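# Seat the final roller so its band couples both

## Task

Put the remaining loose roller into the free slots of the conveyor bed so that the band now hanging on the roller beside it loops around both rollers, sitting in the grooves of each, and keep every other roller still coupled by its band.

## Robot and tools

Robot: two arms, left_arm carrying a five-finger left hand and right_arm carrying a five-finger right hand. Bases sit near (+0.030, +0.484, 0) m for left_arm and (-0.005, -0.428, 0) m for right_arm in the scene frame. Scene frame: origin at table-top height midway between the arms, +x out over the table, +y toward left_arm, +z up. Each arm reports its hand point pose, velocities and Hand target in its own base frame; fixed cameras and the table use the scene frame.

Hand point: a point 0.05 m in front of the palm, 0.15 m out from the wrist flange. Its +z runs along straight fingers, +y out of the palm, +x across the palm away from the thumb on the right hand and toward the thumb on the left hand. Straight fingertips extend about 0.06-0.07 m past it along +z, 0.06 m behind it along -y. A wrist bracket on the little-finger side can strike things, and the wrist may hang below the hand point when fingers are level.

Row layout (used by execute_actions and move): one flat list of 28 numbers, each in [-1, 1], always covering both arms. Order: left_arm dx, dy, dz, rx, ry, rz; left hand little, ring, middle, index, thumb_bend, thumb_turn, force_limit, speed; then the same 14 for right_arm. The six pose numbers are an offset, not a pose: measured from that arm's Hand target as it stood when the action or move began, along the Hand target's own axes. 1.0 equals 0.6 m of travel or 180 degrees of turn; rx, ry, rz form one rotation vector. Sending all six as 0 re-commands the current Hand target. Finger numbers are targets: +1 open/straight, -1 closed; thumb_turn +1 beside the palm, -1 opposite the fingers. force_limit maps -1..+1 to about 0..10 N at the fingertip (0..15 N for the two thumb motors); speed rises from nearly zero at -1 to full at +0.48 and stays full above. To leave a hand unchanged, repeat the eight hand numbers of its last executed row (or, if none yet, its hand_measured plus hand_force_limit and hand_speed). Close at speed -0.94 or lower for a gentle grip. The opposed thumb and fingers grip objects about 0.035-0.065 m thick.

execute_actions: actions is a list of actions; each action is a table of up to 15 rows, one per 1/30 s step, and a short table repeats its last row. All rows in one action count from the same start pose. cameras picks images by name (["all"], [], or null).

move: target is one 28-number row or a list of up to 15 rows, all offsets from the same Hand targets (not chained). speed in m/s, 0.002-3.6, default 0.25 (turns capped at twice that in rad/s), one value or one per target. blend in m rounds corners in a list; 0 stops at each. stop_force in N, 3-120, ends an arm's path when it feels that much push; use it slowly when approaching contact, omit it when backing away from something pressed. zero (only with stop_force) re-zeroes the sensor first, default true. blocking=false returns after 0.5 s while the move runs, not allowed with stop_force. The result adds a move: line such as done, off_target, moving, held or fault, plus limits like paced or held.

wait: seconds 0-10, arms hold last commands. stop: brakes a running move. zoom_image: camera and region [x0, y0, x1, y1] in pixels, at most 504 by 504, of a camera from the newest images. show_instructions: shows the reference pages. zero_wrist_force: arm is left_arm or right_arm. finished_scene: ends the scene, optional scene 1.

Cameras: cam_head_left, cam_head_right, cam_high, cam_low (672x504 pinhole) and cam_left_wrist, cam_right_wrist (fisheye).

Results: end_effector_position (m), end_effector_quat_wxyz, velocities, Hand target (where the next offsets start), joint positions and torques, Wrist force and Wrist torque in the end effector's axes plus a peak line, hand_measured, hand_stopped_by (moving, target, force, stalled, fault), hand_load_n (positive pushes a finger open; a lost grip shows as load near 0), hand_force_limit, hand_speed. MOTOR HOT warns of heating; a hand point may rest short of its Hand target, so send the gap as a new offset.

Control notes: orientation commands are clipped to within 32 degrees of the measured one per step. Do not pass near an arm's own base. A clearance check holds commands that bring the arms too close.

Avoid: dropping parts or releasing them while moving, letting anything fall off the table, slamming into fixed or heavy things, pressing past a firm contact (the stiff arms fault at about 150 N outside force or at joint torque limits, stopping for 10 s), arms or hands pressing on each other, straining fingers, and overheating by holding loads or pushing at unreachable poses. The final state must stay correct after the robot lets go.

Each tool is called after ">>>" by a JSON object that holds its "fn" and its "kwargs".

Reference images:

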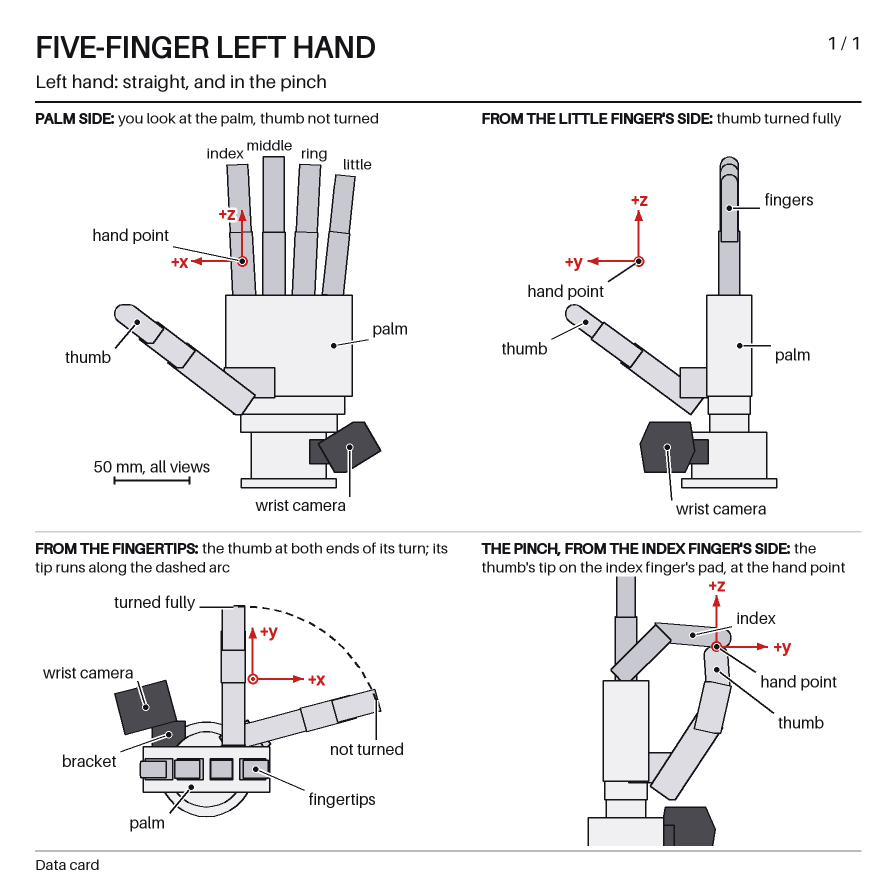

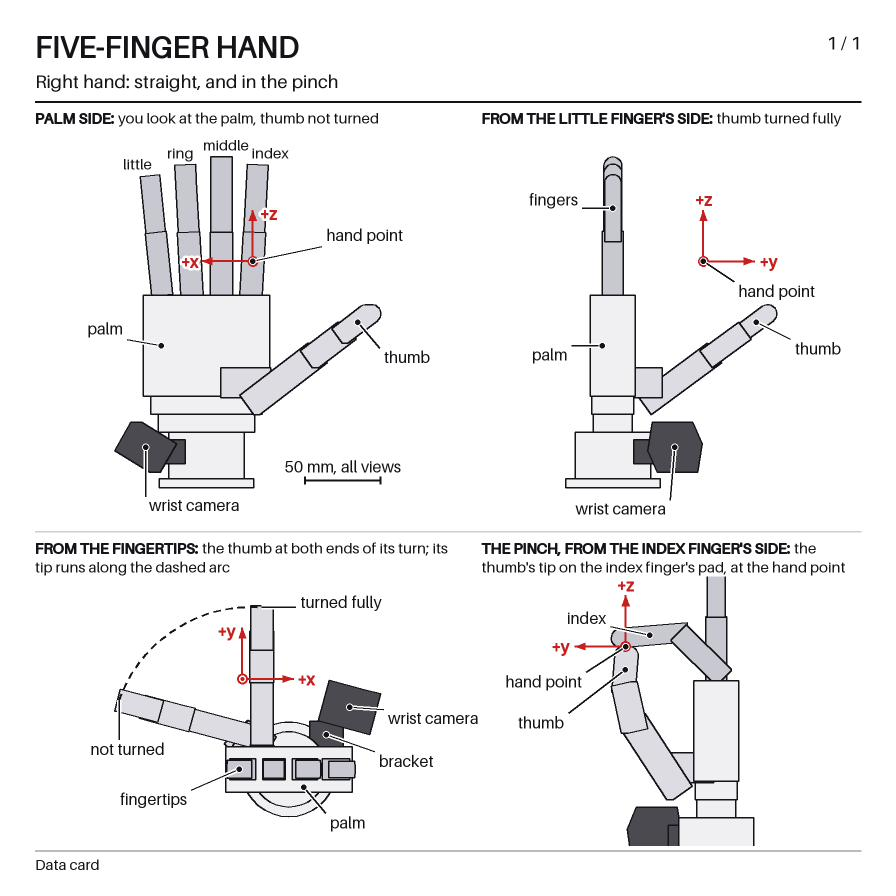

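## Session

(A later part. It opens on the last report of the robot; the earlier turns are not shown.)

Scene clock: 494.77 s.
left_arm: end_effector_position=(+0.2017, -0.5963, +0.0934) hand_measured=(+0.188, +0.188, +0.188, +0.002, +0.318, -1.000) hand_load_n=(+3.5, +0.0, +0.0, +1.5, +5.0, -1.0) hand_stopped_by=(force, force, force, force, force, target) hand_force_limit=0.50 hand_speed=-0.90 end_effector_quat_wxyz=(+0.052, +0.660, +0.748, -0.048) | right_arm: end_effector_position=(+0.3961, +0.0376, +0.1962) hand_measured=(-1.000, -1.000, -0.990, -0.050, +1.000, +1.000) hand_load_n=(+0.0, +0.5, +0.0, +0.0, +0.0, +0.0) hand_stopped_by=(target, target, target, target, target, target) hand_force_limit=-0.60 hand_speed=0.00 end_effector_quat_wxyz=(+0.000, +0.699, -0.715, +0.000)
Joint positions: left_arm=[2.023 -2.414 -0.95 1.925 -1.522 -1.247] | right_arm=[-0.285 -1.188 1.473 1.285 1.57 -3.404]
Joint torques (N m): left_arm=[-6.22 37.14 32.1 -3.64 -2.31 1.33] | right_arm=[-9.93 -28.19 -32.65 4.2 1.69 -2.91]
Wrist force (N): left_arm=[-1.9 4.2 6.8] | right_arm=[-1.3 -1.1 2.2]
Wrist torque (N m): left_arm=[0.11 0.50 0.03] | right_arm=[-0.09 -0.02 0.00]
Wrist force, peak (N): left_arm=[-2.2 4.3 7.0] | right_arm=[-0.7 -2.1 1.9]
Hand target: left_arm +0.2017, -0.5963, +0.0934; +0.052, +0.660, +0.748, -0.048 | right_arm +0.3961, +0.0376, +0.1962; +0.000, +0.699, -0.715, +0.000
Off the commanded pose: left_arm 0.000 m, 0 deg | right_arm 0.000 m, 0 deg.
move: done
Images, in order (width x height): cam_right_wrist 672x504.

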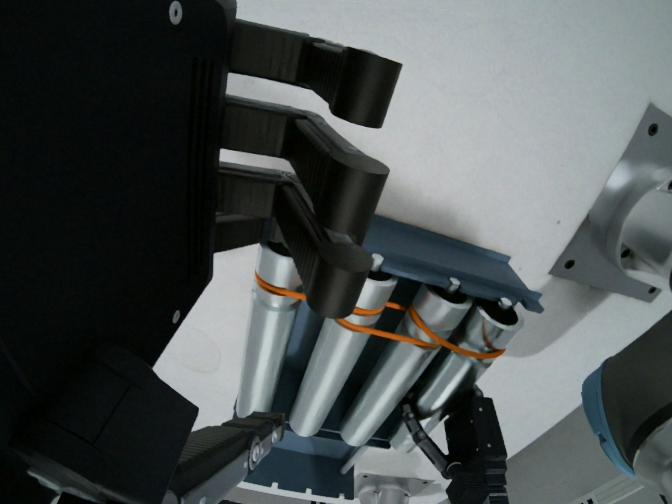

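>>> {"fn": "move", "kwargs": {"target": [[0,0,0,0,0,0,-0.6,-0.6,-0.6,-0.96,-0.9,-1,0.5,-0.9, -0.1325,0.2331,-0.0067,0,0,0,-1,-1,-0.99,1,1,-1,-0.6,0]], "speed": 0.2, "cameras": []}}

>>> {"fn": "move", "kwargs": {"target": [[0,0,0,0,0,0,-0.6,-0.6,-0.6,-0.96,-0.9,-1,0.5,-0.9, 0,0,0.1492,0,0,0,-1,-1,-0.99,1,1,-1,-0.6,0],[0,0,0,0,0,0,-0.6,-0.6,-0.6,-0.96,-0.9,-1,0.5,-0.9, 0.0003,0.0167,0.1492,0,0,0,-1,-1,-0.99,1,1,-1,-0.6,0]], "speed": [0.06, 0.01], "stop_force": 4, "cameras": ["cam_high","cam_low"]}}

>>> {"fn": "zoom_image", "kwargs": {"camera": "cam_high", "region": [225, 196, 265, 236]}}

>>> {"fn": "zoom_image", "kwargs": {"camera": "cam_low", "region": [176, 175, 216, 213]}}

Scene clock: 497.17 s.
left_arm: end_effector_position=(+0.2017, -0.5963, +0.0934) hand_measured=(+0.188, +0.188, +0.188, +0.002, +0.318, -1.000) hand_load_n=(+4.0, +0.0, +0.5, +1.5, +5.5, -1.0) hand_stopped_by=(force, force, force, force, force, target) hand_force_limit=0.50 hand_speed=-0.90 end_effector_quat_wxyz=(+0.052, +0.660, +0.748, -0.048) | right_arm: end_effector_position=(+0.2582, +0.1202, +0.2000) hand_measured=(-1.000, -1.000, -0.990, +1.000, +1.000, -1.000) hand_load_n=(+0.0, +0.0, +0.0, +0.0, +0.0, +0.0) hand_stopped_by=(target, target, target, target, target, target) hand_force_limit=-0.60 hand_speed=0.00 end_effector_quat_wxyz=(+0.000, +0.699, -0.715, +0.000)
Joint positions: left_arm=[2.023 -2.414 -0.95 1.925 -1.522 -1.247] | right_arm=[-0.146 -1.493 1.847 1.216 1.571 -3.265]
Joint torques (N m): left_arm=[-3.54 39.29 32.17 -3.22 -2.26 1.17] | right_arm=[9.3 -27.09 -3.54 3.09 1.69 2.64]
Wrist force (N): left_arm=[-1.9 4.3 7.1] | right_arm=[-1.3 -1.2 2.1]
Wrist torque (N m): left_arm=[0.12 0.50 0.03] | right_arm=[-0.10 -0.04 -0.12]
Wrist force, peak (N): left_arm=[-1.9 4.3 7.1] | right_arm=[-0.9 -2.3 1.9]
Hand target: left_arm +0.2017, -0.5963, +0.0934; +0.052, +0.660, +0.748, -0.048 | right_arm +0.2581, +0.1203, +0.2000; +0.000, +0.699, -0.715, +0.000
Off the commanded pose: left_arm 0.000 m, 0 deg | right_arm 0.000 m, 0 deg.
move: done
No camera images: "cameras" was empty.

Scene clock: 500.40 s.
left_arm: end_effector_position=(+0.2017, -0.5963, +0.0934) hand_measured=(+0.188, +0.188, +0.188, +0.002, +0.318, -1.000) hand_load_n=(+3.5, +0.0, +0.0, +1.5, +5.5, -1.0) hand_stopped_by=(force, force, force, force, force, target) hand_force_limit=0.50 hand_speed=-0.90 end_effector_quat_wxyz=(+0.052, +0.660, +0.748, -0.048) | right_arm: end_effector_position=(+0.2520, +0.1203, +0.1105) hand_measured=(-1.000, -1.000, -0.990, +1.000, +1.000, -1.000) hand_load_n=(+0.0, +0.0, +0.0, +0.5, +0.0, +0.0) hand_stopped_by=(target, target, target, target, target, target) hand_force_limit=-0.60 hand_speed=0.00 end_effector_quat_wxyz=(+0.000, +0.699, -0.715, +0.000)
Joint positions: left_arm=[2.023 -2.414 -0.95 1.925 -1.522 -1.247] | right_arm=[-0.149 -1.405 2.003 0.972 1.571 -3.268]
Joint torques (N m): left_arm=[-0.33 38.48 30.85 -2.63 -2.25 1.04] | right_arm=[10.67 -15.42 -27.45 3.09 -0.66 2.49]
Wrist force (N): left_arm=[-1.8 4.1 6.6] | right_arm=[-2.2 -3.9 1.9]
Wrist torque (N m): left_arm=[0.12 0.49 0.04] | right_arm=[-0.10 -0.01 -0.05]
Wrist force, peak (N): left_arm=[-2.1 4.3 7.1] | right_arm=[-2.5 -11.6 0.9]
Hand target: left_arm +0.2017, -0.5963, +0.0934; +0.052, +0.660, +0.748, -0.048 | right_arm +0.2520, +0.1203, +0.1105; +0.000, +0.699, -0.715, +0.000 (not the last commanded pose)
Off the commanded pose: left_arm 0.000 m, 0 deg | right_arm 0.004 m, 0 deg.
move: contact (right_arm); path passed 1 of 2 targets
Images, in order (width x height): cam_high 672x504, cam_low 672x504.

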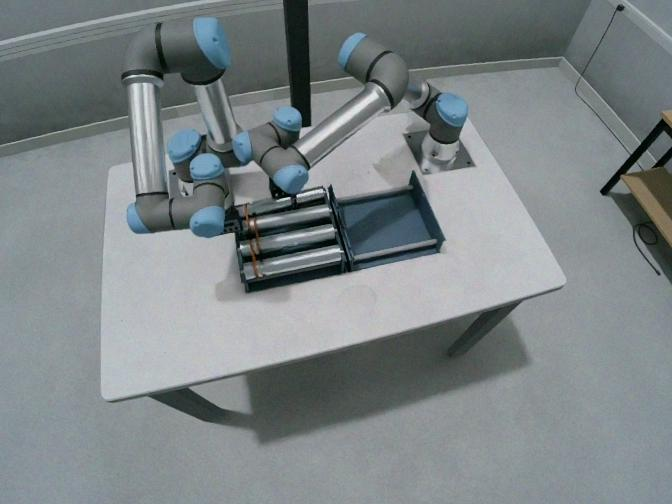

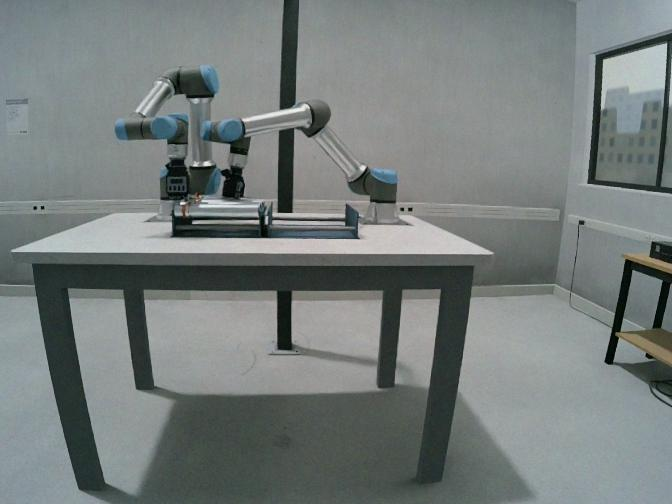

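Scaled by 12.600 from the camera's 672x504 image, which has a finer 960x720 frame.

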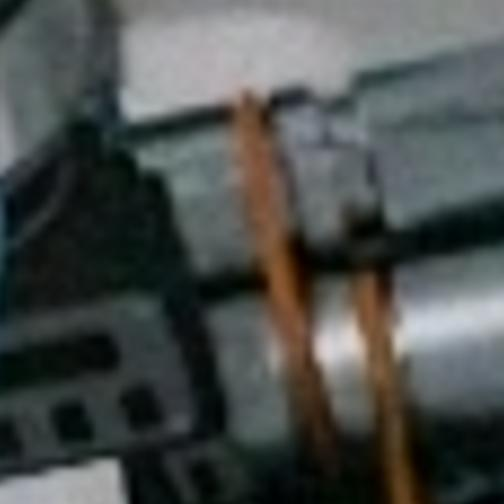

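Scaled by 12.600 from the camera's 672x504 image, which has a finer 960x720 frame.

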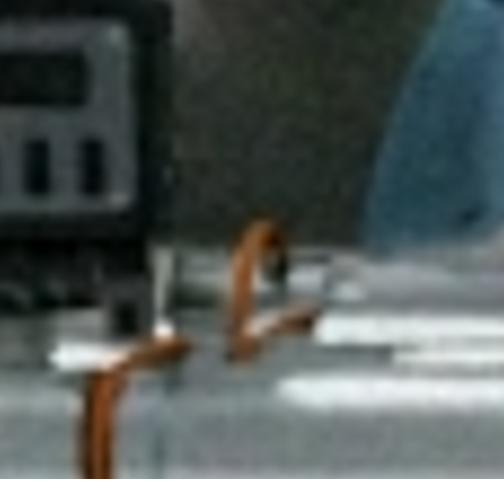

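>>> {"fn": "move", "kwargs": {"target": [[0,0,0,0,0,0,-0.6,-0.6,-0.6,-0.96,-0.9,-1,0.5,-0.9, -0.03,0.0,0,0,0,0,-1,-1,-0.99,1,1,-1,-0.6,0]], "speed": 0.02, "stop_force": 14, "cameras": ["cam_high","cam_low"]}}

>>> {"fn": "zoom_image", "kwargs": {"camera": "cam_high", "region": [225, 196, 265, 236]}}

>>> {"fn": "zoom_image", "kwargs": {"camera": "cam_low", "region": [176, 175, 216, 213]}}

Scene clock: 502.27 s.
left_arm: end_effector_position=(+0.2017, -0.5963, +0.0934) hand_measured=(+0.188, +0.188, +0.188, +0.002, +0.318, -1.000) hand_load_n=(+3.5, +0.5, +0.0, +1.5, +5.0, -1.0) hand_stopped_by=(force, force, force, force, force, target) hand_force_limit=0.50 hand_speed=-0.90 end_effector_quat_wxyz=(+0.052, +0.660, +0.748, -0.048) | right_arm: end_effector_position=(+0.2524, +0.1383, +0.1105) hand_measured=(-1.000, -1.000, -0.990, +1.000, +1.000, -1.000) hand_load_n=(+0.0, +0.0, +0.0, +0.5, +0.0, +0.0) hand_stopped_by=(target, target, target, target, target, target) hand_force_limit=-0.60 hand_speed=0.00 end_effector_quat_wxyz=(+0.000, +0.699, -0.715, +0.000)
Joint positions: left_arm=[2.023 -2.414 -0.95 1.925 -1.522 -1.247] | right_arm=[-0.089 -1.391 1.986 0.975 1.571 -3.207]
Joint torques (N m): left_arm=[1.45 39.42 31.6 -2.31 -2.15 1.1] | right_arm=[13.23 -14.52 -24.52 6.34 0.64 2.63]
Wrist force (N): left_arm=[-2.1 4.4 6.6] | right_arm=[3.9 -11.1 1.1]
Wrist torque (N m): left_arm=[0.14 0.53 0.01] | right_arm=[-0.10 0.06 0.14]
Wrist force, peak (N): left_arm=[-2.1 4.4 7.0] | right_arm=[3.9 -11.6 1.2]
Hand target: left_arm +0.2017, -0.5963, +0.0934; +0.052, +0.660, +0.748, -0.048 | right_arm +0.2524, +0.1383, +0.1105; +0.000, +0.699, -0.715, +0.000
Off the commanded pose: left_arm 0.000 m, 0 deg | right_arm 0.000 m, 0 deg.
move: done
Images, in order (width x height): cam_high 672x504, cam_low 672x504.

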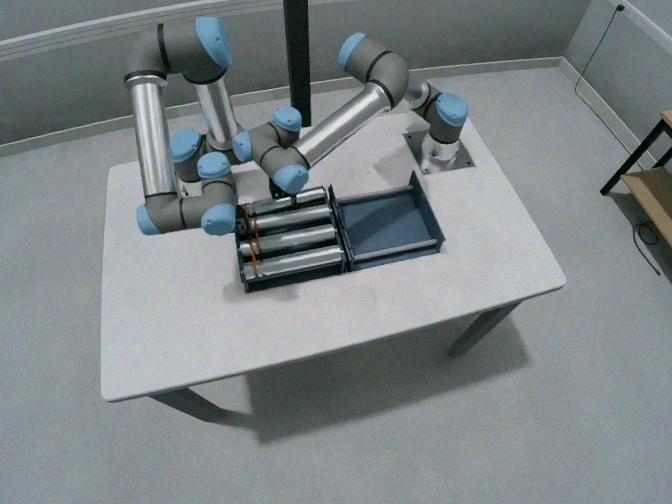

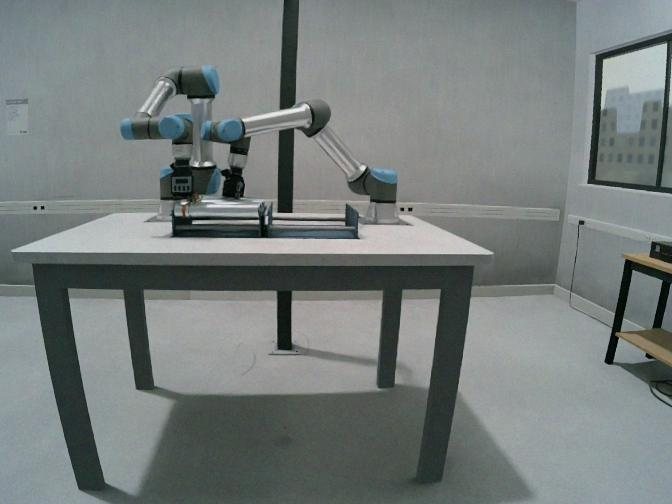

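Scaled by 12.600 from the camera's 672x504 image, which has a finer 960x720 frame.

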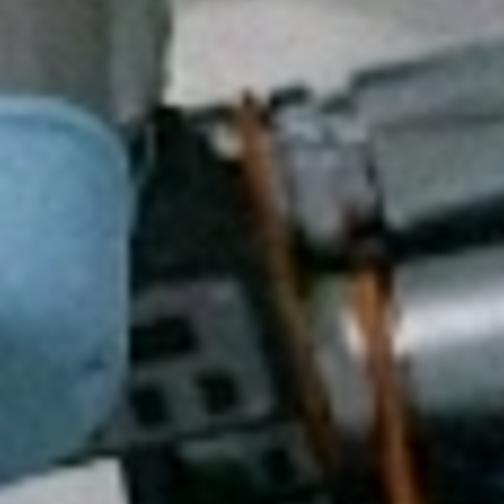

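Scaled by 12.600 from the camera's 672x504 image, which has a finer 960x720 frame.

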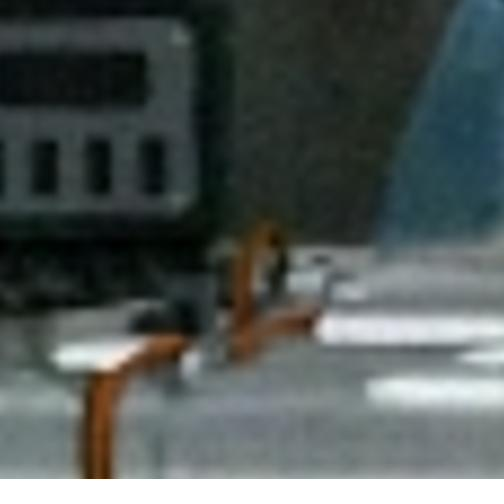

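>>> {"fn": "move", "kwargs": {"target": [[0,0,0,0,0,0,-0.6,-0.6,-0.6,-0.96,-0.9,-1,0.5,-0.9, -0.0001,-0.01,0,0,0,0,-1,-1,-0.99,1,1,-1,-0.6,0],[0,0,0,0,0,0,-0.6,-0.6,-0.6,-0.96,-0.9,-1,0.5,-0.9, 0.0266,-0.01,0,0,0,0,-1,-1,-0.99,1,1,-1,-0.6,0],[0,0,0,0,0,0,-0.6,-0.6,-0.6,-0.96,-0.9,-1,0.5,-0.9, 0.0266,-0.01,-0.1492,0,0,0,-1,-1,-0.99,1,1,-1,-0.6,0]], "speed": [0.03, 0.04, 0.15], "cameras": []}}

>>> {"fn": "move", "kwargs": {"target": [[0,0,0,0,0,0,-0.6,-0.6,-0.6,-0.96,-0.9,-1,0.5,-0.9, 0.1374,-0.2365,0.0064,0,0,0,-1,-1,-0.99,-0.05,1,1,-0.6,0]], "speed": 0.2, "cameras": ["cam_right_wrist"]}}

>>> {"fn": "zoom_image", "kwargs": {"camera": "cam_right_wrist", "region": [420, 280, 530, 390]}}

>>> {"fn": "zoom_image", "kwargs": {"camera": "cam_right_wrist", "region": [370, 270, 480, 380]}}

Scene clock: 505.03 s.
left_arm: end_effector_position=(+0.2017, -0.5963, +0.0934) hand_measured=(+0.188, +0.188, +0.188, +0.002, +0.318, -1.000) hand_load_n=(+3.5, +0.0, +0.0, +1.5, +5.5, -1.0) hand_stopped_by=(force, force, force, force, force, target) hand_force_limit=0.50 hand_speed=-0.90 end_effector_quat_wxyz=(+0.052, +0.660, +0.748, -0.048) | right_arm: end_effector_position=(+0.2579, +0.1222, +0.2000) hand_measured=(-1.000, -1.000, -0.990, +1.000, +1.000, -1.000) hand_load_n=(+0.5, +0.0, +0.0, +0.0, +0.0, +0.0) hand_stopped_by=(target, target, target, target, target, target) hand_force_limit=-0.60 hand_speed=0.00 end_effector_quat_wxyz=(+0.000, +0.699, -0.715, +0.000)
Joint positions: left_arm=[2.023 -2.414 -0.95 1.925 -1.522 -1.247] | right_arm=[-0.14 -1.492 1.846 1.216 1.571 -3.258]
Joint torques (N m): left_arm=[3.61 38.85 32.63 -2.26 -2.05 1.01] | right_arm=[-9.89 -27.89 -30.49 3.9 1.82 -2.9]
Wrist force (N): left_arm=[-1.9 4.2 6.6] | right_arm=[-1.4 -1.3 2.1]
Wrist torque (N m): left_arm=[0.12 0.49 0.03] | right_arm=[-0.11 -0.02 -0.02]
Wrist force, peak (N): left_arm=[-1.9 4.6 7.0] | right_arm=[4.0 -11.4 0.8]
Hand target: left_arm +0.2017, -0.5963, +0.0934; +0.052, +0.660, +0.748, -0.048 | right_arm +0.2579, +0.1222, +0.2000; +0.000, +0.699, -0.715, +0.000
Off the commanded pose: left_arm 0.000 m, 0 deg | right_arm 0.000 m, 0 deg.
move: done
No camera images: "cameras" was empty.

Scene clock: 506.50 s.
left_arm: end_effector_position=(+0.2017, -0.5963, +0.0934) hand_measured=(+0.188, +0.188, +0.188, +0.002, +0.318, -1.000) hand_load_n=(+3.5, +0.0, +0.0, +1.5, +5.5, -1.0) hand_stopped_by=(force, force, force, force, force, target) hand_force_limit=0.50 hand_speed=-0.90 end_effector_quat_wxyz=(+0.052, +0.660, +0.748, -0.048) | right_arm: end_effector_position=(+0.3979, +0.0365, +0.1963) hand_measured=(-1.000, -1.000, -0.990, -0.050, +1.000, +1.000) hand_load_n=(+0.0, +0.0, +0.0, +0.0, +0.0, +0.0) hand_stopped_by=(target, target, target, target, target, target) hand_force_limit=-0.60 hand_speed=0.00 end_effector_quat_wxyz=(+0.000, +0.699, -0.715, +0.000)
Joint positions: left_arm=[2.023 -2.414 -0.95 1.925 -1.522 -1.247] | right_arm=[-0.286 -1.184 1.467 1.287 1.57 -3.405]
Joint torques (N m): left_arm=[4.05 39.29 31.4 -2.39 -2.23 0.64] | right_arm=[-10.03 -27.08 -30.26 4.02 1.71 -2.94]
Wrist force (N): left_arm=[-2.1 4.2 6.7] | right_arm=[-1.5 -0.8 1.9]
Wrist torque (N m): left_arm=[0.11 0.54 0.02] | right_arm=[-0.03 0.01 0.00]
Wrist force, peak (N): left_arm=[-2.1 4.4 7.0] | right_arm=[-0.5 -2.3 2.1]
Hand target: left_arm +0.2017, -0.5963, +0.0934; +0.052, +0.660, +0.748, -0.048 | right_arm +0.3979, +0.0365, +0.1963; +0.000, +0.699, -0.715, +0.000
Off the commanded pose: left_arm 0.000 m, 0 deg | right_arm 0.000 m, 0 deg.
move: done
Images, in order (width x height): cam_right_wrist 672x504.

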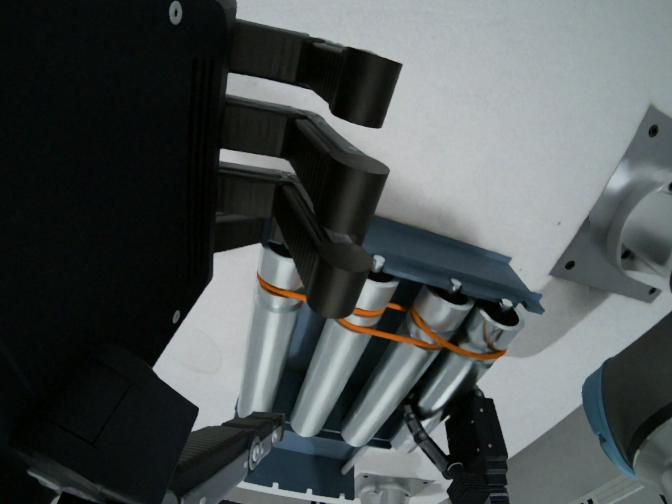

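Scaled by 4.582 from the camera's 672x504 image, which has a finer 960x720 frame.

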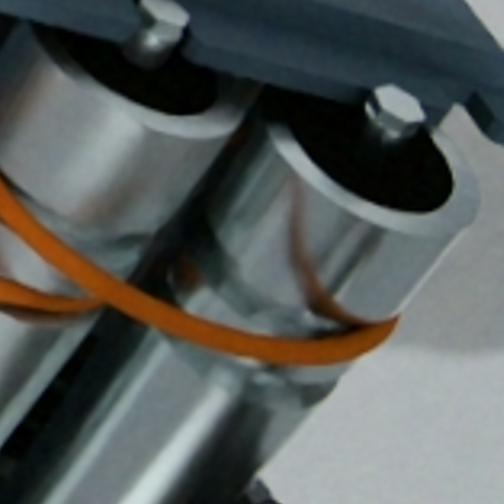

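Scaled by 4.582 from the camera's 672x504 image, which has a finer 960x720 frame.

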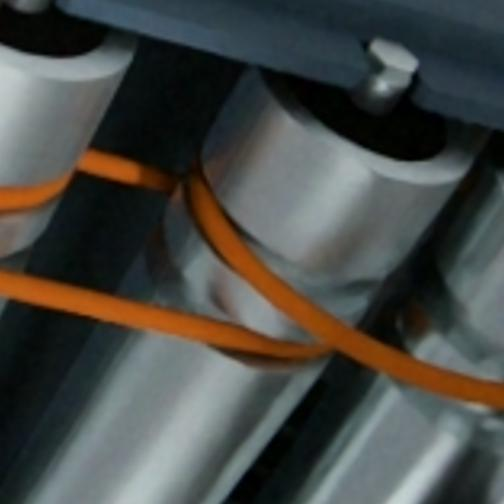

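>>> {"fn": "move", "kwargs": {"target": [[0.0006,-0.0038,0.0038,0.0002,0.007,0.007,-0.6,-0.6,-0.6,-0.96,-0.9,-1,0.5,-0.9, 0,0,0,0,0,0,-1,-1,-0.99,-0.05,1,1,-0.6,0]], "speed": 0.02, "cameras": ["cam_right_wrist","cam_low"]}}

>>> {"fn": "zoom_image", "kwargs": {"camera": "cam_right_wrist", "region": [400, 270, 530, 400]}}

>>> {"fn": "zoom_image", "kwargs": {"camera": "cam_low", "region": [176, 175, 276, 225]}}

Scene clock: 509.33 s.
left_arm: end_effector_position=(+0.1994, -0.5965, +0.0911) hand_measured=(+0.188, +0.188, +0.188, +0.002, +0.318, -1.000) hand_load_n=(+0.0, +0.0, +0.0, +0.0, +7.0, -2.0) hand_stopped_by=(force, force, force, force, force, target) hand_force_limit=0.50 hand_speed=-0.90 end_effector_quat_wxyz=(+0.044, +0.669, +0.741, -0.041) | right_arm: end_effector_position=(+0.3979, +0.0365, +0.1963) hand_measured=(-1.000, -1.000, -0.990, -0.050, +1.000, +1.000) hand_load_n=(+0.0, +0.0, +0.5, +0.0, +0.0, +0.0) hand_stopped_by=(target, target, target, target, target, target) hand_force_limit=-0.60 hand_speed=0.00 end_effector_quat_wxyz=(+0.000, +0.699, -0.715, +0.000)
Joint positions: left_arm=[2.016 -2.428 -0.935 1.904 -1.529 -1.231] | right_arm=[-0.286 -1.184 1.467 1.287 1.571 -3.405]
Joint torques (N m): left_arm=[-17.56 32.61 27.96 -5.72 -1.23 1.54] | right_arm=[-9.93 -28.48 -31.49 4.14 1.73 -2.95]
Wrist force (N): left_arm=[-4.1 8.7 -2.3] | right_arm=[-1.3 -0.7 1.8]
Wrist torque (N m): left_arm=[0.32 0.18 -0.17] | right_arm=[-0.01 -0.01 0.01]
Wrist force, peak (N): left_arm=[-4.1 8.6 -2.5] | right_arm=[-1.5 -1.2 2.1]
Hand target: left_arm +0.1994, -0.5965, +0.0911; +0.044, +0.669, +0.741, -0.041 | right_arm +0.3979, +0.0365, +0.1963; +0.000, +0.699, -0.715, +0.000
Off the commanded pose: left_arm 0.000 m, 0 deg | right_arm 0.000 m, 0 deg.
move: done
Images, in order (width x height): cam_low 672x504, cam_right_wrist 672x504.

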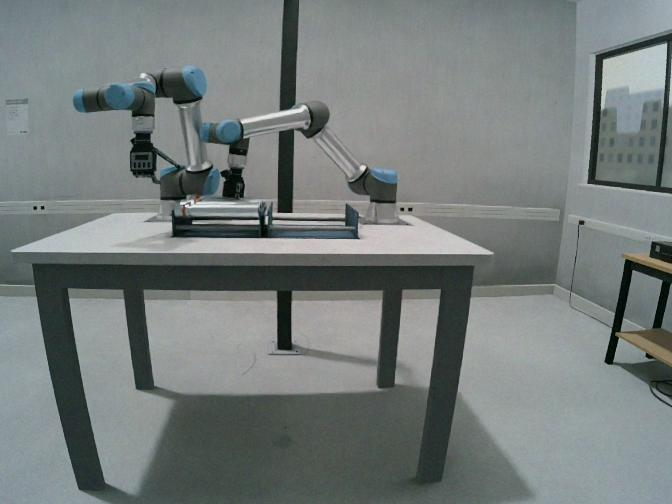

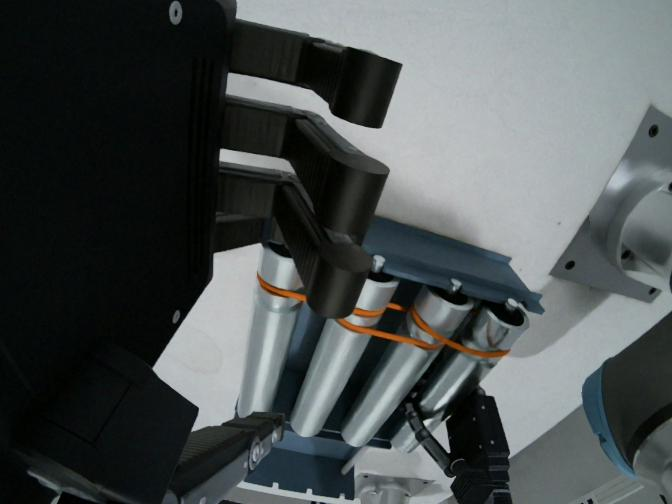

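Scaled by 3.877 from the camera's 672x504 image, which has a finer 960x720 frame.

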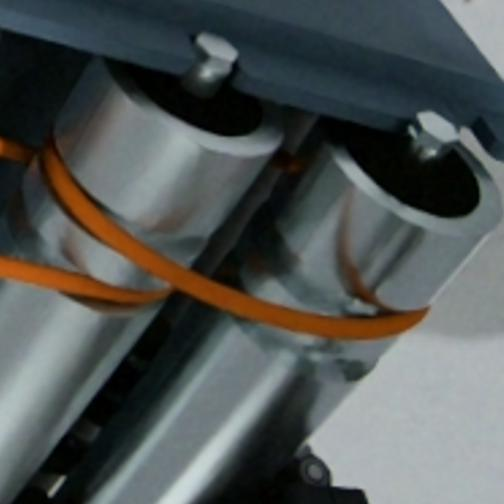

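Scaled by 5.040 from the camera's 672x504 image, which has a finer 960x720 frame.

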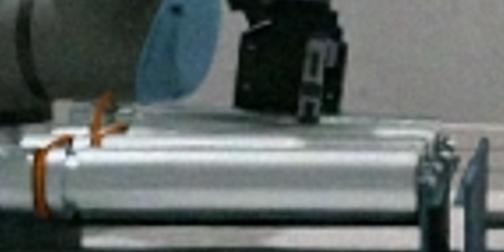

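>>> {"fn": "move", "kwargs": {"target": [[0,0,0,0,0,0,-0.6,-0.6,-0.6,-0.96,1,-1,0.5,-0.6, 0,0,0,0,0,0,-1,-1,-0.99,-0.05,1,1,-0.6,0]], "speed": 0.02, "cameras": ["cam_right_wrist","cam_low","cam_high"]}}

>>> {"fn": "zoom_image", "kwargs": {"camera": "cam_right_wrist", "region": [400, 270, 530, 400]}}

>>> {"fn": "zoom_image", "kwargs": {"camera": "cam_low", "region": [176, 175, 276, 225]}}

>>> {"fn": "zoom_image", "kwargs": {"camera": "cam_high", "region": [225, 170, 345, 260]}}

Scene clock: 510.70 s.
left_arm: end_effector_position=(+0.1993, -0.5965, +0.0911) hand_measured=(+0.188, +0.188, +0.188, +0.002, +0.580, -1.000) hand_load_n=(+0.0, +0.0, +0.0, +0.0, -18.0, -2.5) hand_stopped_by=(force, force, force, force, moving, target) hand_force_limit=0.50 hand_speed=-0.60 end_effector_quat_wxyz=(+0.044, +0.669, +0.741, -0.041) | right_arm: end_effector_position=(+0.3979, +0.0365, +0.1963) hand_measured=(-1.000, -1.000, -0.990, -0.050, +1.000, +1.000) hand_load_n=(+0.0, +0.0, +0.5, +0.0, +0.0, -0.5) hand_stopped_by=(target, target, target, target, target, target) hand_force_limit=-0.60 hand_speed=0.00 end_effector_quat_wxyz=(+0.000, +0.699, -0.715, +0.000)
Joint positions: left_arm=[2.016 -2.428 -0.935 1.904 -1.529 -1.231] | right_arm=[-0.286 -1.184 1.467 1.287 1.571 -3.405]
Joint torques (N m): left_arm=[6.58 38.48 28.37 0.84 -3.4 1.45] | right_arm=[-9.72 -27.74 -31.26 4.19 1.69 -2.79]
Wrist force (N): left_arm=[-0.4 -20.6 -6.3] | right_arm=[-1.5 -0.9 1.8]
Wrist torque (N m): left_arm=[-0.23 0.05 0.18] | right_arm=[-0.05 0.04 -0.01]
Wrist force, peak (N): left_arm=[-0.4 -20.6 -6.3] | right_arm=[-1.6 -1.1 2.1]
Hand target: left_arm +0.1994, -0.5965, +0.0911; +0.044, +0.669, +0.741, -0.041 | right_arm +0.3979, +0.0365, +0.1963; +0.000, +0.699, -0.715, +0.000
Off the commanded pose: left_arm 0.000 m, 0 deg | right_arm 0.000 m, 0 deg.
move: done
Images, in order (width x height): cam_high 672x504, cam_low 672x504, cam_right_wrist 672x504.

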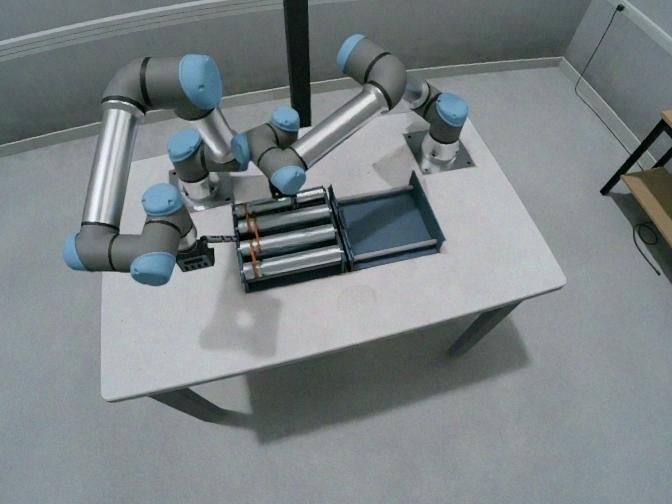

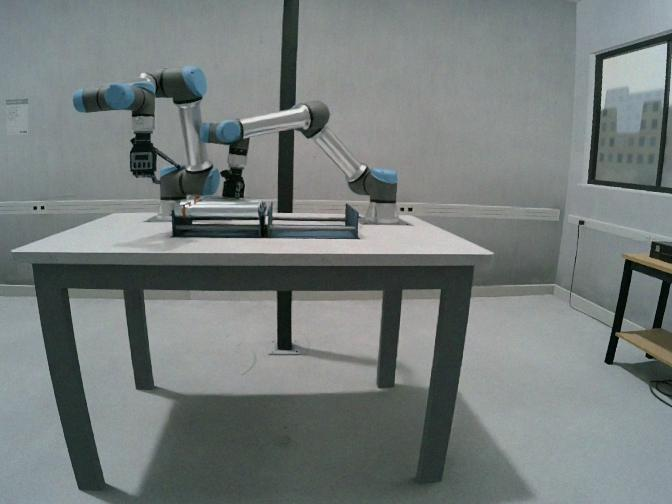

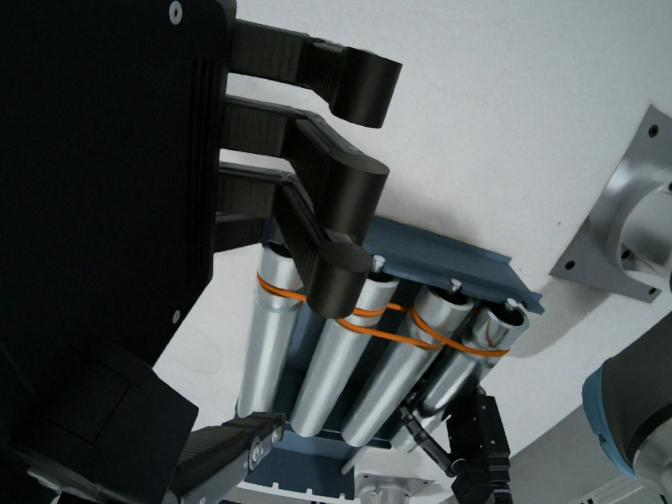

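Scaled by 3.877 from the camera's 672x504 image, which has a finer 960x720 frame.

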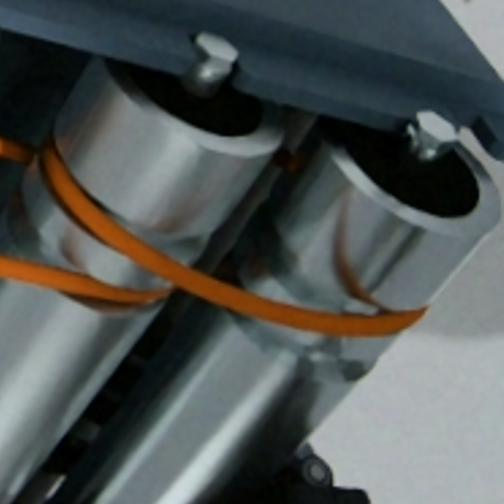

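Scaled by 5.040 from the camera's 672x504 image, which has a finer 960x720 frame.

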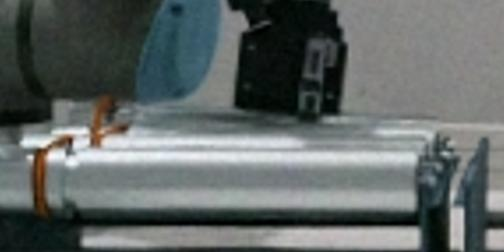

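Scaled by 4.200 from the camera's 672x504 image, which has a finer 960x720 frame.

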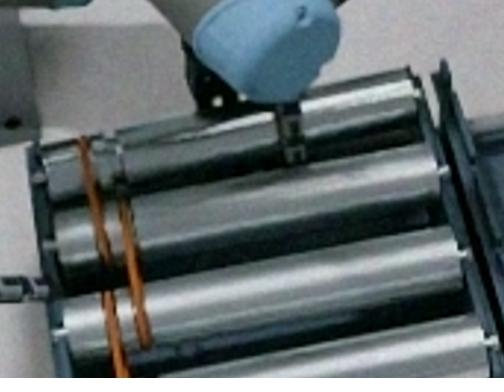

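>>> {"fn": "execute_actions", "kwargs": {"actions": [[[0,0,0,0,0,0,-0.6,-0.6,-0.6,-0.96,0.42,-1,0.5,0.2,0,0,0,0,0,0,-1,-1,-0.99,-0.05,1,1,-0.6,0]]]}}

Scene clock: 511.53 s.
left_arm: end_effector_position=(+0.1994, -0.5965, +0.0911) hand_measured=(+0.188, +0.188, +0.188, +0.002, +0.420, -1.000) hand_load_n=(+0.0, +0.0, +0.0, +0.0, +0.0, +0.0) hand_stopped_by=(force, force, force, force, target, target) hand_force_limit=0.50 hand_speed=0.20 end_effector_quat_wxyz=(+0.044, +0.669, +0.741, -0.041) | right_arm: end_effector_position=(+0.3979, +0.0365, +0.1963) hand_measured=(-1.000, -1.000, -0.990, -0.050, +1.000, +1.000) hand_load_n=(+0.0, +0.0, +0.0, +0.0, +0.0, +0.0) hand_stopped_by=(target, target, target, target, target, target) hand_force_limit=-0.60 hand_speed=0.00 end_effector_quat_wxyz=(+0.000, +0.699, -0.715, +0.000)
Joint positions: left_arm=[2.016 -2.428 -0.935 1.904 -1.529 -1.231] | right_arm=[-0.286 -1.184 1.467 1.287 1.571 -3.405]
Joint torques (N m): left_arm=[11.84 43.57 29.03 -4.33 2.51 1.78] | right_arm=[-9.64 -27.75 -31.61 4.18 1.67 -2.79]
Wrist force (N): left_arm=[-1.4 1.9 -0.2] | right_arm=[-1.5 -1.0 2.1]
Wrist torque (N m): left_arm=[0.26 0.14 -0.14] | right_arm=[-0.07 0.01 0.00]
Wrist force, peak (N): left_arm=[-0.3 -20.5 -6.2] | right_arm=[-1.5 -1.0 2.1]
Hand target: left_arm +0.1994, -0.5965, +0.0911; +0.044, +0.669, +0.741, -0.041 | right_arm +0.3979, +0.0365, +0.1963; +0.000, +0.699, -0.715, +0.000
Off the commanded pose: left_arm 0.000 m, 0 deg | right_arm 0.000 m, 0 deg.
Step readings (end_effector_position of left_arm | right_arm):
0: (+0.1993, -0.5965, +0.0911) | (+0.3979, +0.0365, +0.1963)
1: (+0.1993, -0.5965, +0.0911) | (+0.3979, +0.0365, +0.1963)
2: (+0.1993, -0.5965, +0.0911) | (+0.3979, +0.0365, +0.1963)
4: (+0.1993, -0.5965, +0.0911) | (+0.3979, +0.0365, +0.1963)
8: (+0.1995, -0.5965, +0.0911) | (+0.3979, +0.0365, +0.1963)
15: (+0.1994, -0.5965, +0.0911) | (+0.3979, +0.0365, +0.1963)

>>> {"fn": "move", "kwargs": {"target": [[-0.0024,0,-0.0199,0,0,0,-0.6,-0.6,-0.6,-0.96,0.42,-1,0.5,0.2, 0,0,0,0,0,0,-1,-1,-0.99,-0.05,1,1,-0.6,0]], "speed": 0.02, "stop_force": 4, "cameras": ["cam_low"]}}

>>> {"fn": "zoom_image", "kwargs": {"camera": "cam_low", "region": [176, 175, 276, 225]}}

Scene clock: 513.33 s.
left_arm: end_effector_position=(+0.1994, -0.5965, +0.0929) hand_measured=(+0.188, +0.188, +0.188, +0.002, +0.420, -1.000) hand_load_n=(+0.0, +0.0, +0.0, +0.5, +0.0, +0.0) hand_stopped_by=(force, force, force, force, target, target) hand_force_limit=0.50 hand_speed=0.20 end_effector_quat_wxyz=(+0.044, +0.669, +0.741, -0.041) | right_arm: end_effector_position=(+0.3979, +0.0365, +0.1963) hand_measured=(-1.000, -1.000, -0.990, -0.050, +1.000, +1.000) hand_load_n=(+0.0, +0.0, +0.0, +0.0, +0.0, +0.0) hand_stopped_by=(target, target, target, target, target, target) hand_force_limit=-0.60 hand_speed=0.00 end_effector_quat_wxyz=(+0.000, +0.699, -0.715, +0.000)
Joint positions: left_arm=[2.016 -2.427 -0.932 1.9 -1.529 -1.231] | right_arm=[-0.286 -1.184 1.467 1.287 1.571 -3.405]
Joint torques (N m): left_arm=[8.14 33.67 6.45 -0.28 -1.48 1.43] | right_arm=[-8.9 -27.6 -31.54 4.12 1.62 -2.73]
Wrist force (N): left_arm=[-1.5 1.3 -0.3] | right_arm=[-1.4 -1.0 1.9]
Wrist torque (N m): left_arm=[0.18 0.15 -0.13] | right_arm=[-0.05 0.01 0.00]
Wrist force, peak (N): left_arm=[-0.9 0.6 4.6] | right_arm=[-1.5 -1.1 2.1]
Hand target: left_arm +0.1994, -0.5965, +0.0929; +0.044, +0.669, +0.741, -0.041 (not the last commanded pose) | right_arm +0.3979, +0.0365, +0.1963; +0.000, +0.699, -0.715, +0.000
Off the commanded pose: left_arm 0.010 m, 0 deg | right_arm 0.000 m, 0 deg.
move: contact (left_arm)
Images, in order (width x height): cam_low 672x504.

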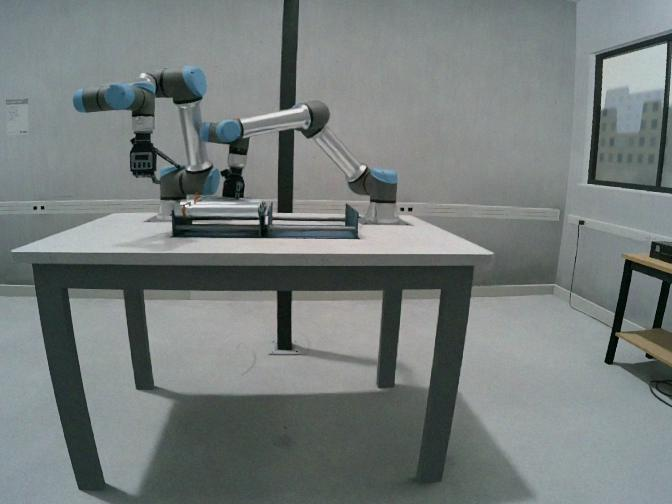

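Scaled by 5.040 from the camera's 672x504 image, which has a finer 960x720 frame.

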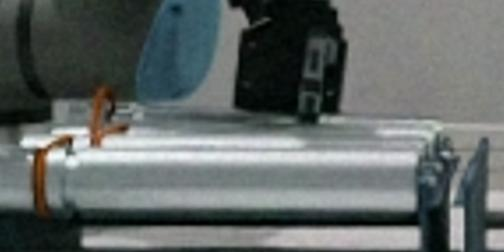

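>>> {"fn": "move", "kwargs": {"target": [[0,0,0,0,0,0,0.8,0.8,0.8,0.8,0.42,-1,0.5,-0.3, 0,0,0,0,0,0,-1,-1,-0.99,-0.05,1,1,-0.6,0]], "speed": 0.02, "cameras": ["cam_low","cam_high","cam_right_wrist"]}}

>>> {"fn": "zoom_image", "kwargs": {"camera": "cam_low", "region": [176, 175, 276, 225]}}

>>> {"fn": "zoom_image", "kwargs": {"camera": "cam_high", "region": [225, 170, 345, 260]}}

Scene clock: 514.17 s.
left_arm: end_effector_position=(+0.1997, -0.5964, +0.0930) hand_measured=(+0.484, +0.396, +0.344, +0.294, +0.420, -1.000) hand_load_n=(-17.0, -14.5, -14.5, -16.5, +0.0, +0.0) hand_stopped_by=(moving, moving, moving, moving, target, target) hand_force_limit=0.50 hand_speed=-0.30 end_effector_quat_wxyz=(+0.044, +0.669, +0.741, -0.040) | right_arm: end_effector_position=(+0.3979, +0.0365, +0.1963) hand_measured=(-1.000, -1.000, -0.990, -0.050, +1.000, +1.000) hand_load_n=(+0.0, +0.0, +0.0, +0.0, -0.5, +0.0) hand_stopped_by=(target, target, target, target, target, target) hand_force_limit=-0.60 hand_speed=0.00 end_effector_quat_wxyz=(+0.000, +0.699, -0.715, +0.000)
Joint positions: left_arm=[2.016 -2.427 -0.932 1.9 -1.53 -1.231] | right_arm=[-0.286 -1.184 1.467 1.287 1.571 -3.405]
Joint torques (N m): left_arm=[-16.46 28.15 7.39 -1.8 13.1 0.82] | right_arm=[-9.23 -28.32 -31.42 4.16 1.76 -2.96]
Wrist force (N): left_arm=[-3.4 28.6 -43.0] | right_arm=[-1.4 -0.8 1.9]
Wrist torque (N m): left_arm=[-0.18 -1.00 -0.89] | right_arm=[-0.03 0.01 0.00]
Wrist force, peak (N): left_arm=[-3.6 28.9 -43.1] | right_arm=[-1.3 -1.1 2.2]
Hand target: left_arm +0.1994, -0.5965, +0.0929; +0.044, +0.669, +0.741, -0.041 | right_arm +0.3979, +0.0365, +0.1963; +0.000, +0.699, -0.715, +0.000
Off the commanded pose: left_arm 0.000 m, 0 deg | right_arm 0.000 m, 0 deg.
move: done
Images, in order (width x height): cam_high 672x504, cam_low 672x504, cam_right_wrist 672x504.

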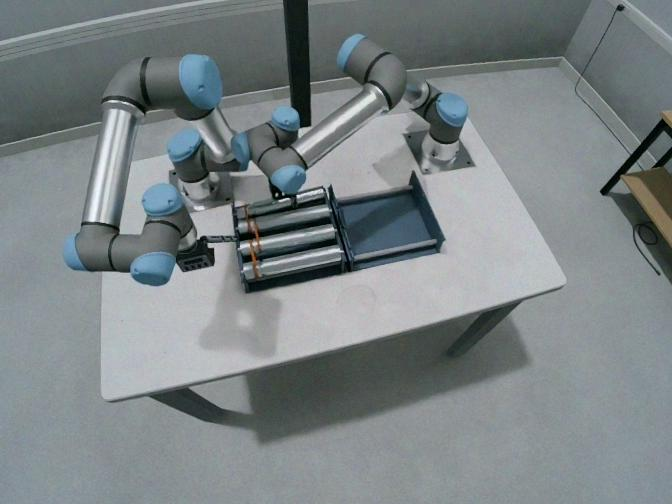

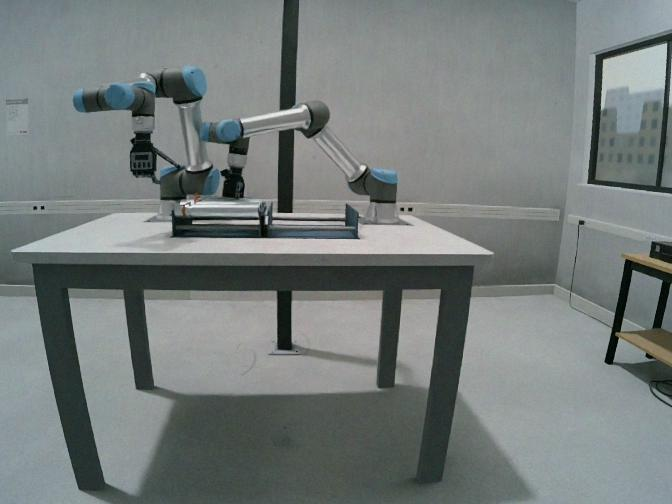

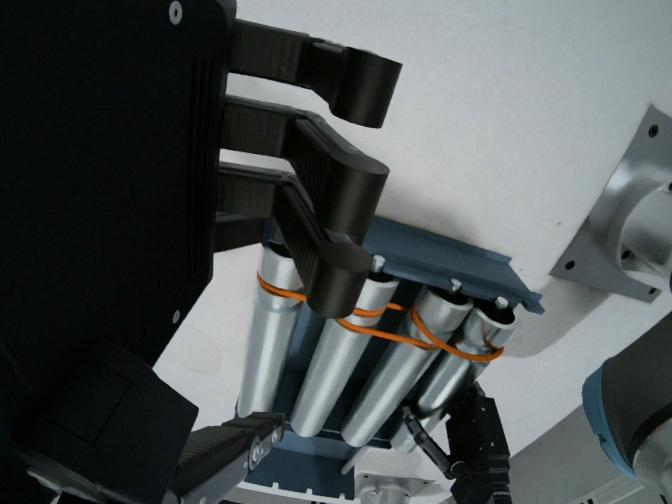

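Scaled by 5.040 from the camera's 672x504 image, which has a finer 960x720 frame.

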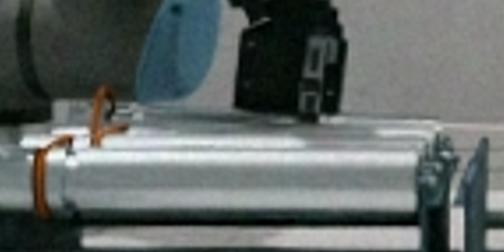

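Scaled by 4.200 from the camera's 672x504 image, which has a finer 960x720 frame.

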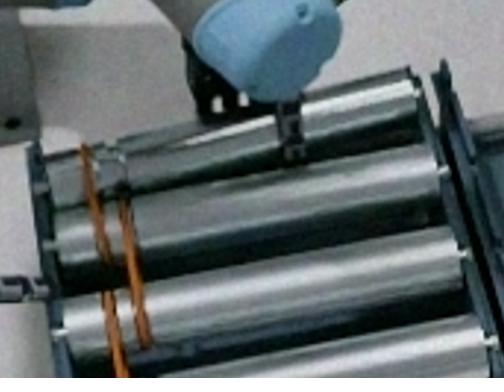

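>>> {"fn": "execute_actions", "kwargs": {"actions": [[[0,0,0,0,0,0,0.25,0.2,0.2,0.1,0.42,-1,0.5,0.4,0,0,0,0,0,0,-1,-1,-0.99,-0.05,1,1,-0.6,0]]], "cameras": ["cam_right_wrist"]}}

>>> {"fn": "zoom_image", "kwargs": {"camera": "cam_right_wrist", "region": [360, 270, 530, 440]}}

Scene clock: 515.00 s.
left_arm: end_effector_position=(+0.1993, -0.5965, +0.0928) hand_measured=(+0.250, +0.200, +0.200, +0.100, +0.420, -1.000) hand_load_n=(+0.0, +0.0, +0.0, +0.5, +0.0, +0.0) hand_stopped_by=(target, target, target, target, target, target) hand_force_limit=0.50 hand_speed=0.40 end_effector_quat_wxyz=(+0.043, +0.669, +0.741, -0.041) | right_arm: end_effector_position=(+0.3979, +0.0365, +0.1963) hand_measured=(-1.000, -1.000, -0.990, -0.050, +1.000, +1.000) hand_load_n=(+0.0, +0.0, +0.0, +0.0, +0.0, +0.0) hand_stopped_by=(target, target, target, target, target, target) hand_force_limit=-0.60 hand_speed=0.00 end_effector_quat_wxyz=(+0.000, +0.699, -0.715, +0.000)
Joint positions: left_arm=[2.016 -2.427 -0.932 1.9 -1.529 -1.231] | right_arm=[-0.286 -1.184 1.467 1.287 1.571 -3.405]
Joint torques (N m): left_arm=[1.89 58.09 19.3 -4.19 -2.77 0.53] | right_arm=[-9.15 -28.31 -31.82 4.13 1.73 -2.78]
Wrist force (N): left_arm=[-1.8 1.6 -0.1] | right_arm=[-1.3 -0.9 2.0]
Wrist torque (N m): left_arm=[0.22 0.22 -0.17] | right_arm=[-0.05 -0.01 0.01]
Wrist force, peak (N): left_arm=[-3.6 28.7 -42.9] | right_arm=[-1.5 -0.9 2.2]
Hand target: left_arm +0.1994, -0.5965, +0.0929; +0.044, +0.669, +0.741, -0.041 | right_arm +0.3979, +0.0365, +0.1963; +0.000, +0.699, -0.715, +0.000
Off the commanded pose: left_arm 0.000 m, 0 deg | right_arm 0.000 m, 0 deg.
Step readings (end_effector_position of left_arm | right_arm):
0: (+0.1996, -0.5964, +0.0930) | (+0.3979, +0.0365, +0.1963)
1: (+0.1996, -0.5964, +0.0930) | (+0.3979, +0.0365, +0.1963)
2: (+0.1996, -0.5964, +0.0930) | (+0.3979, +0.0365, +0.1963)
4: (+0.1992, -0.5966, +0.0928) | (+0.3979, +0.0365, +0.1963)
8: (+0.1992, -0.5966, +0.0928) | (+0.3979, +0.0365, +0.1963)
15: (+0.1993, -0.5965, +0.0928) | (+0.3979, +0.0365, +0.1963)
Images, in order (width x height): cam_right_wrist 672x504.

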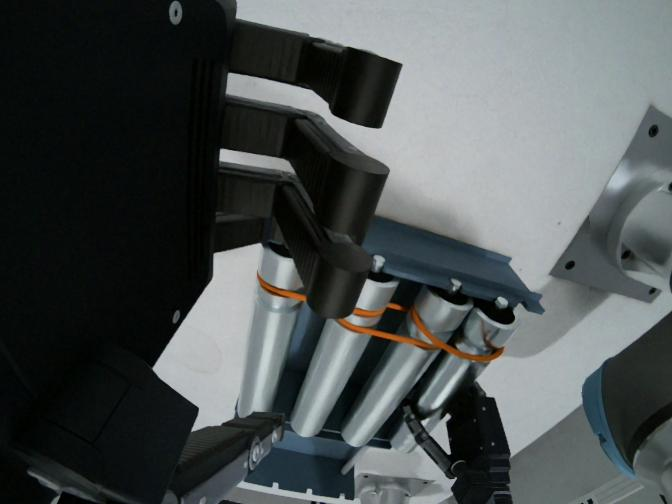

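Scaled by 2.965 from the camera's 672x504 image, which has a finer 960x720 frame.

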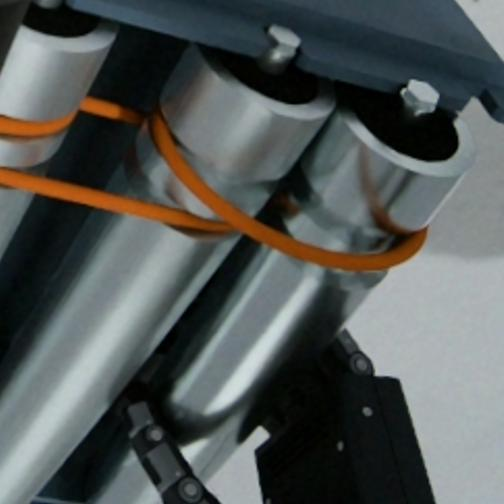

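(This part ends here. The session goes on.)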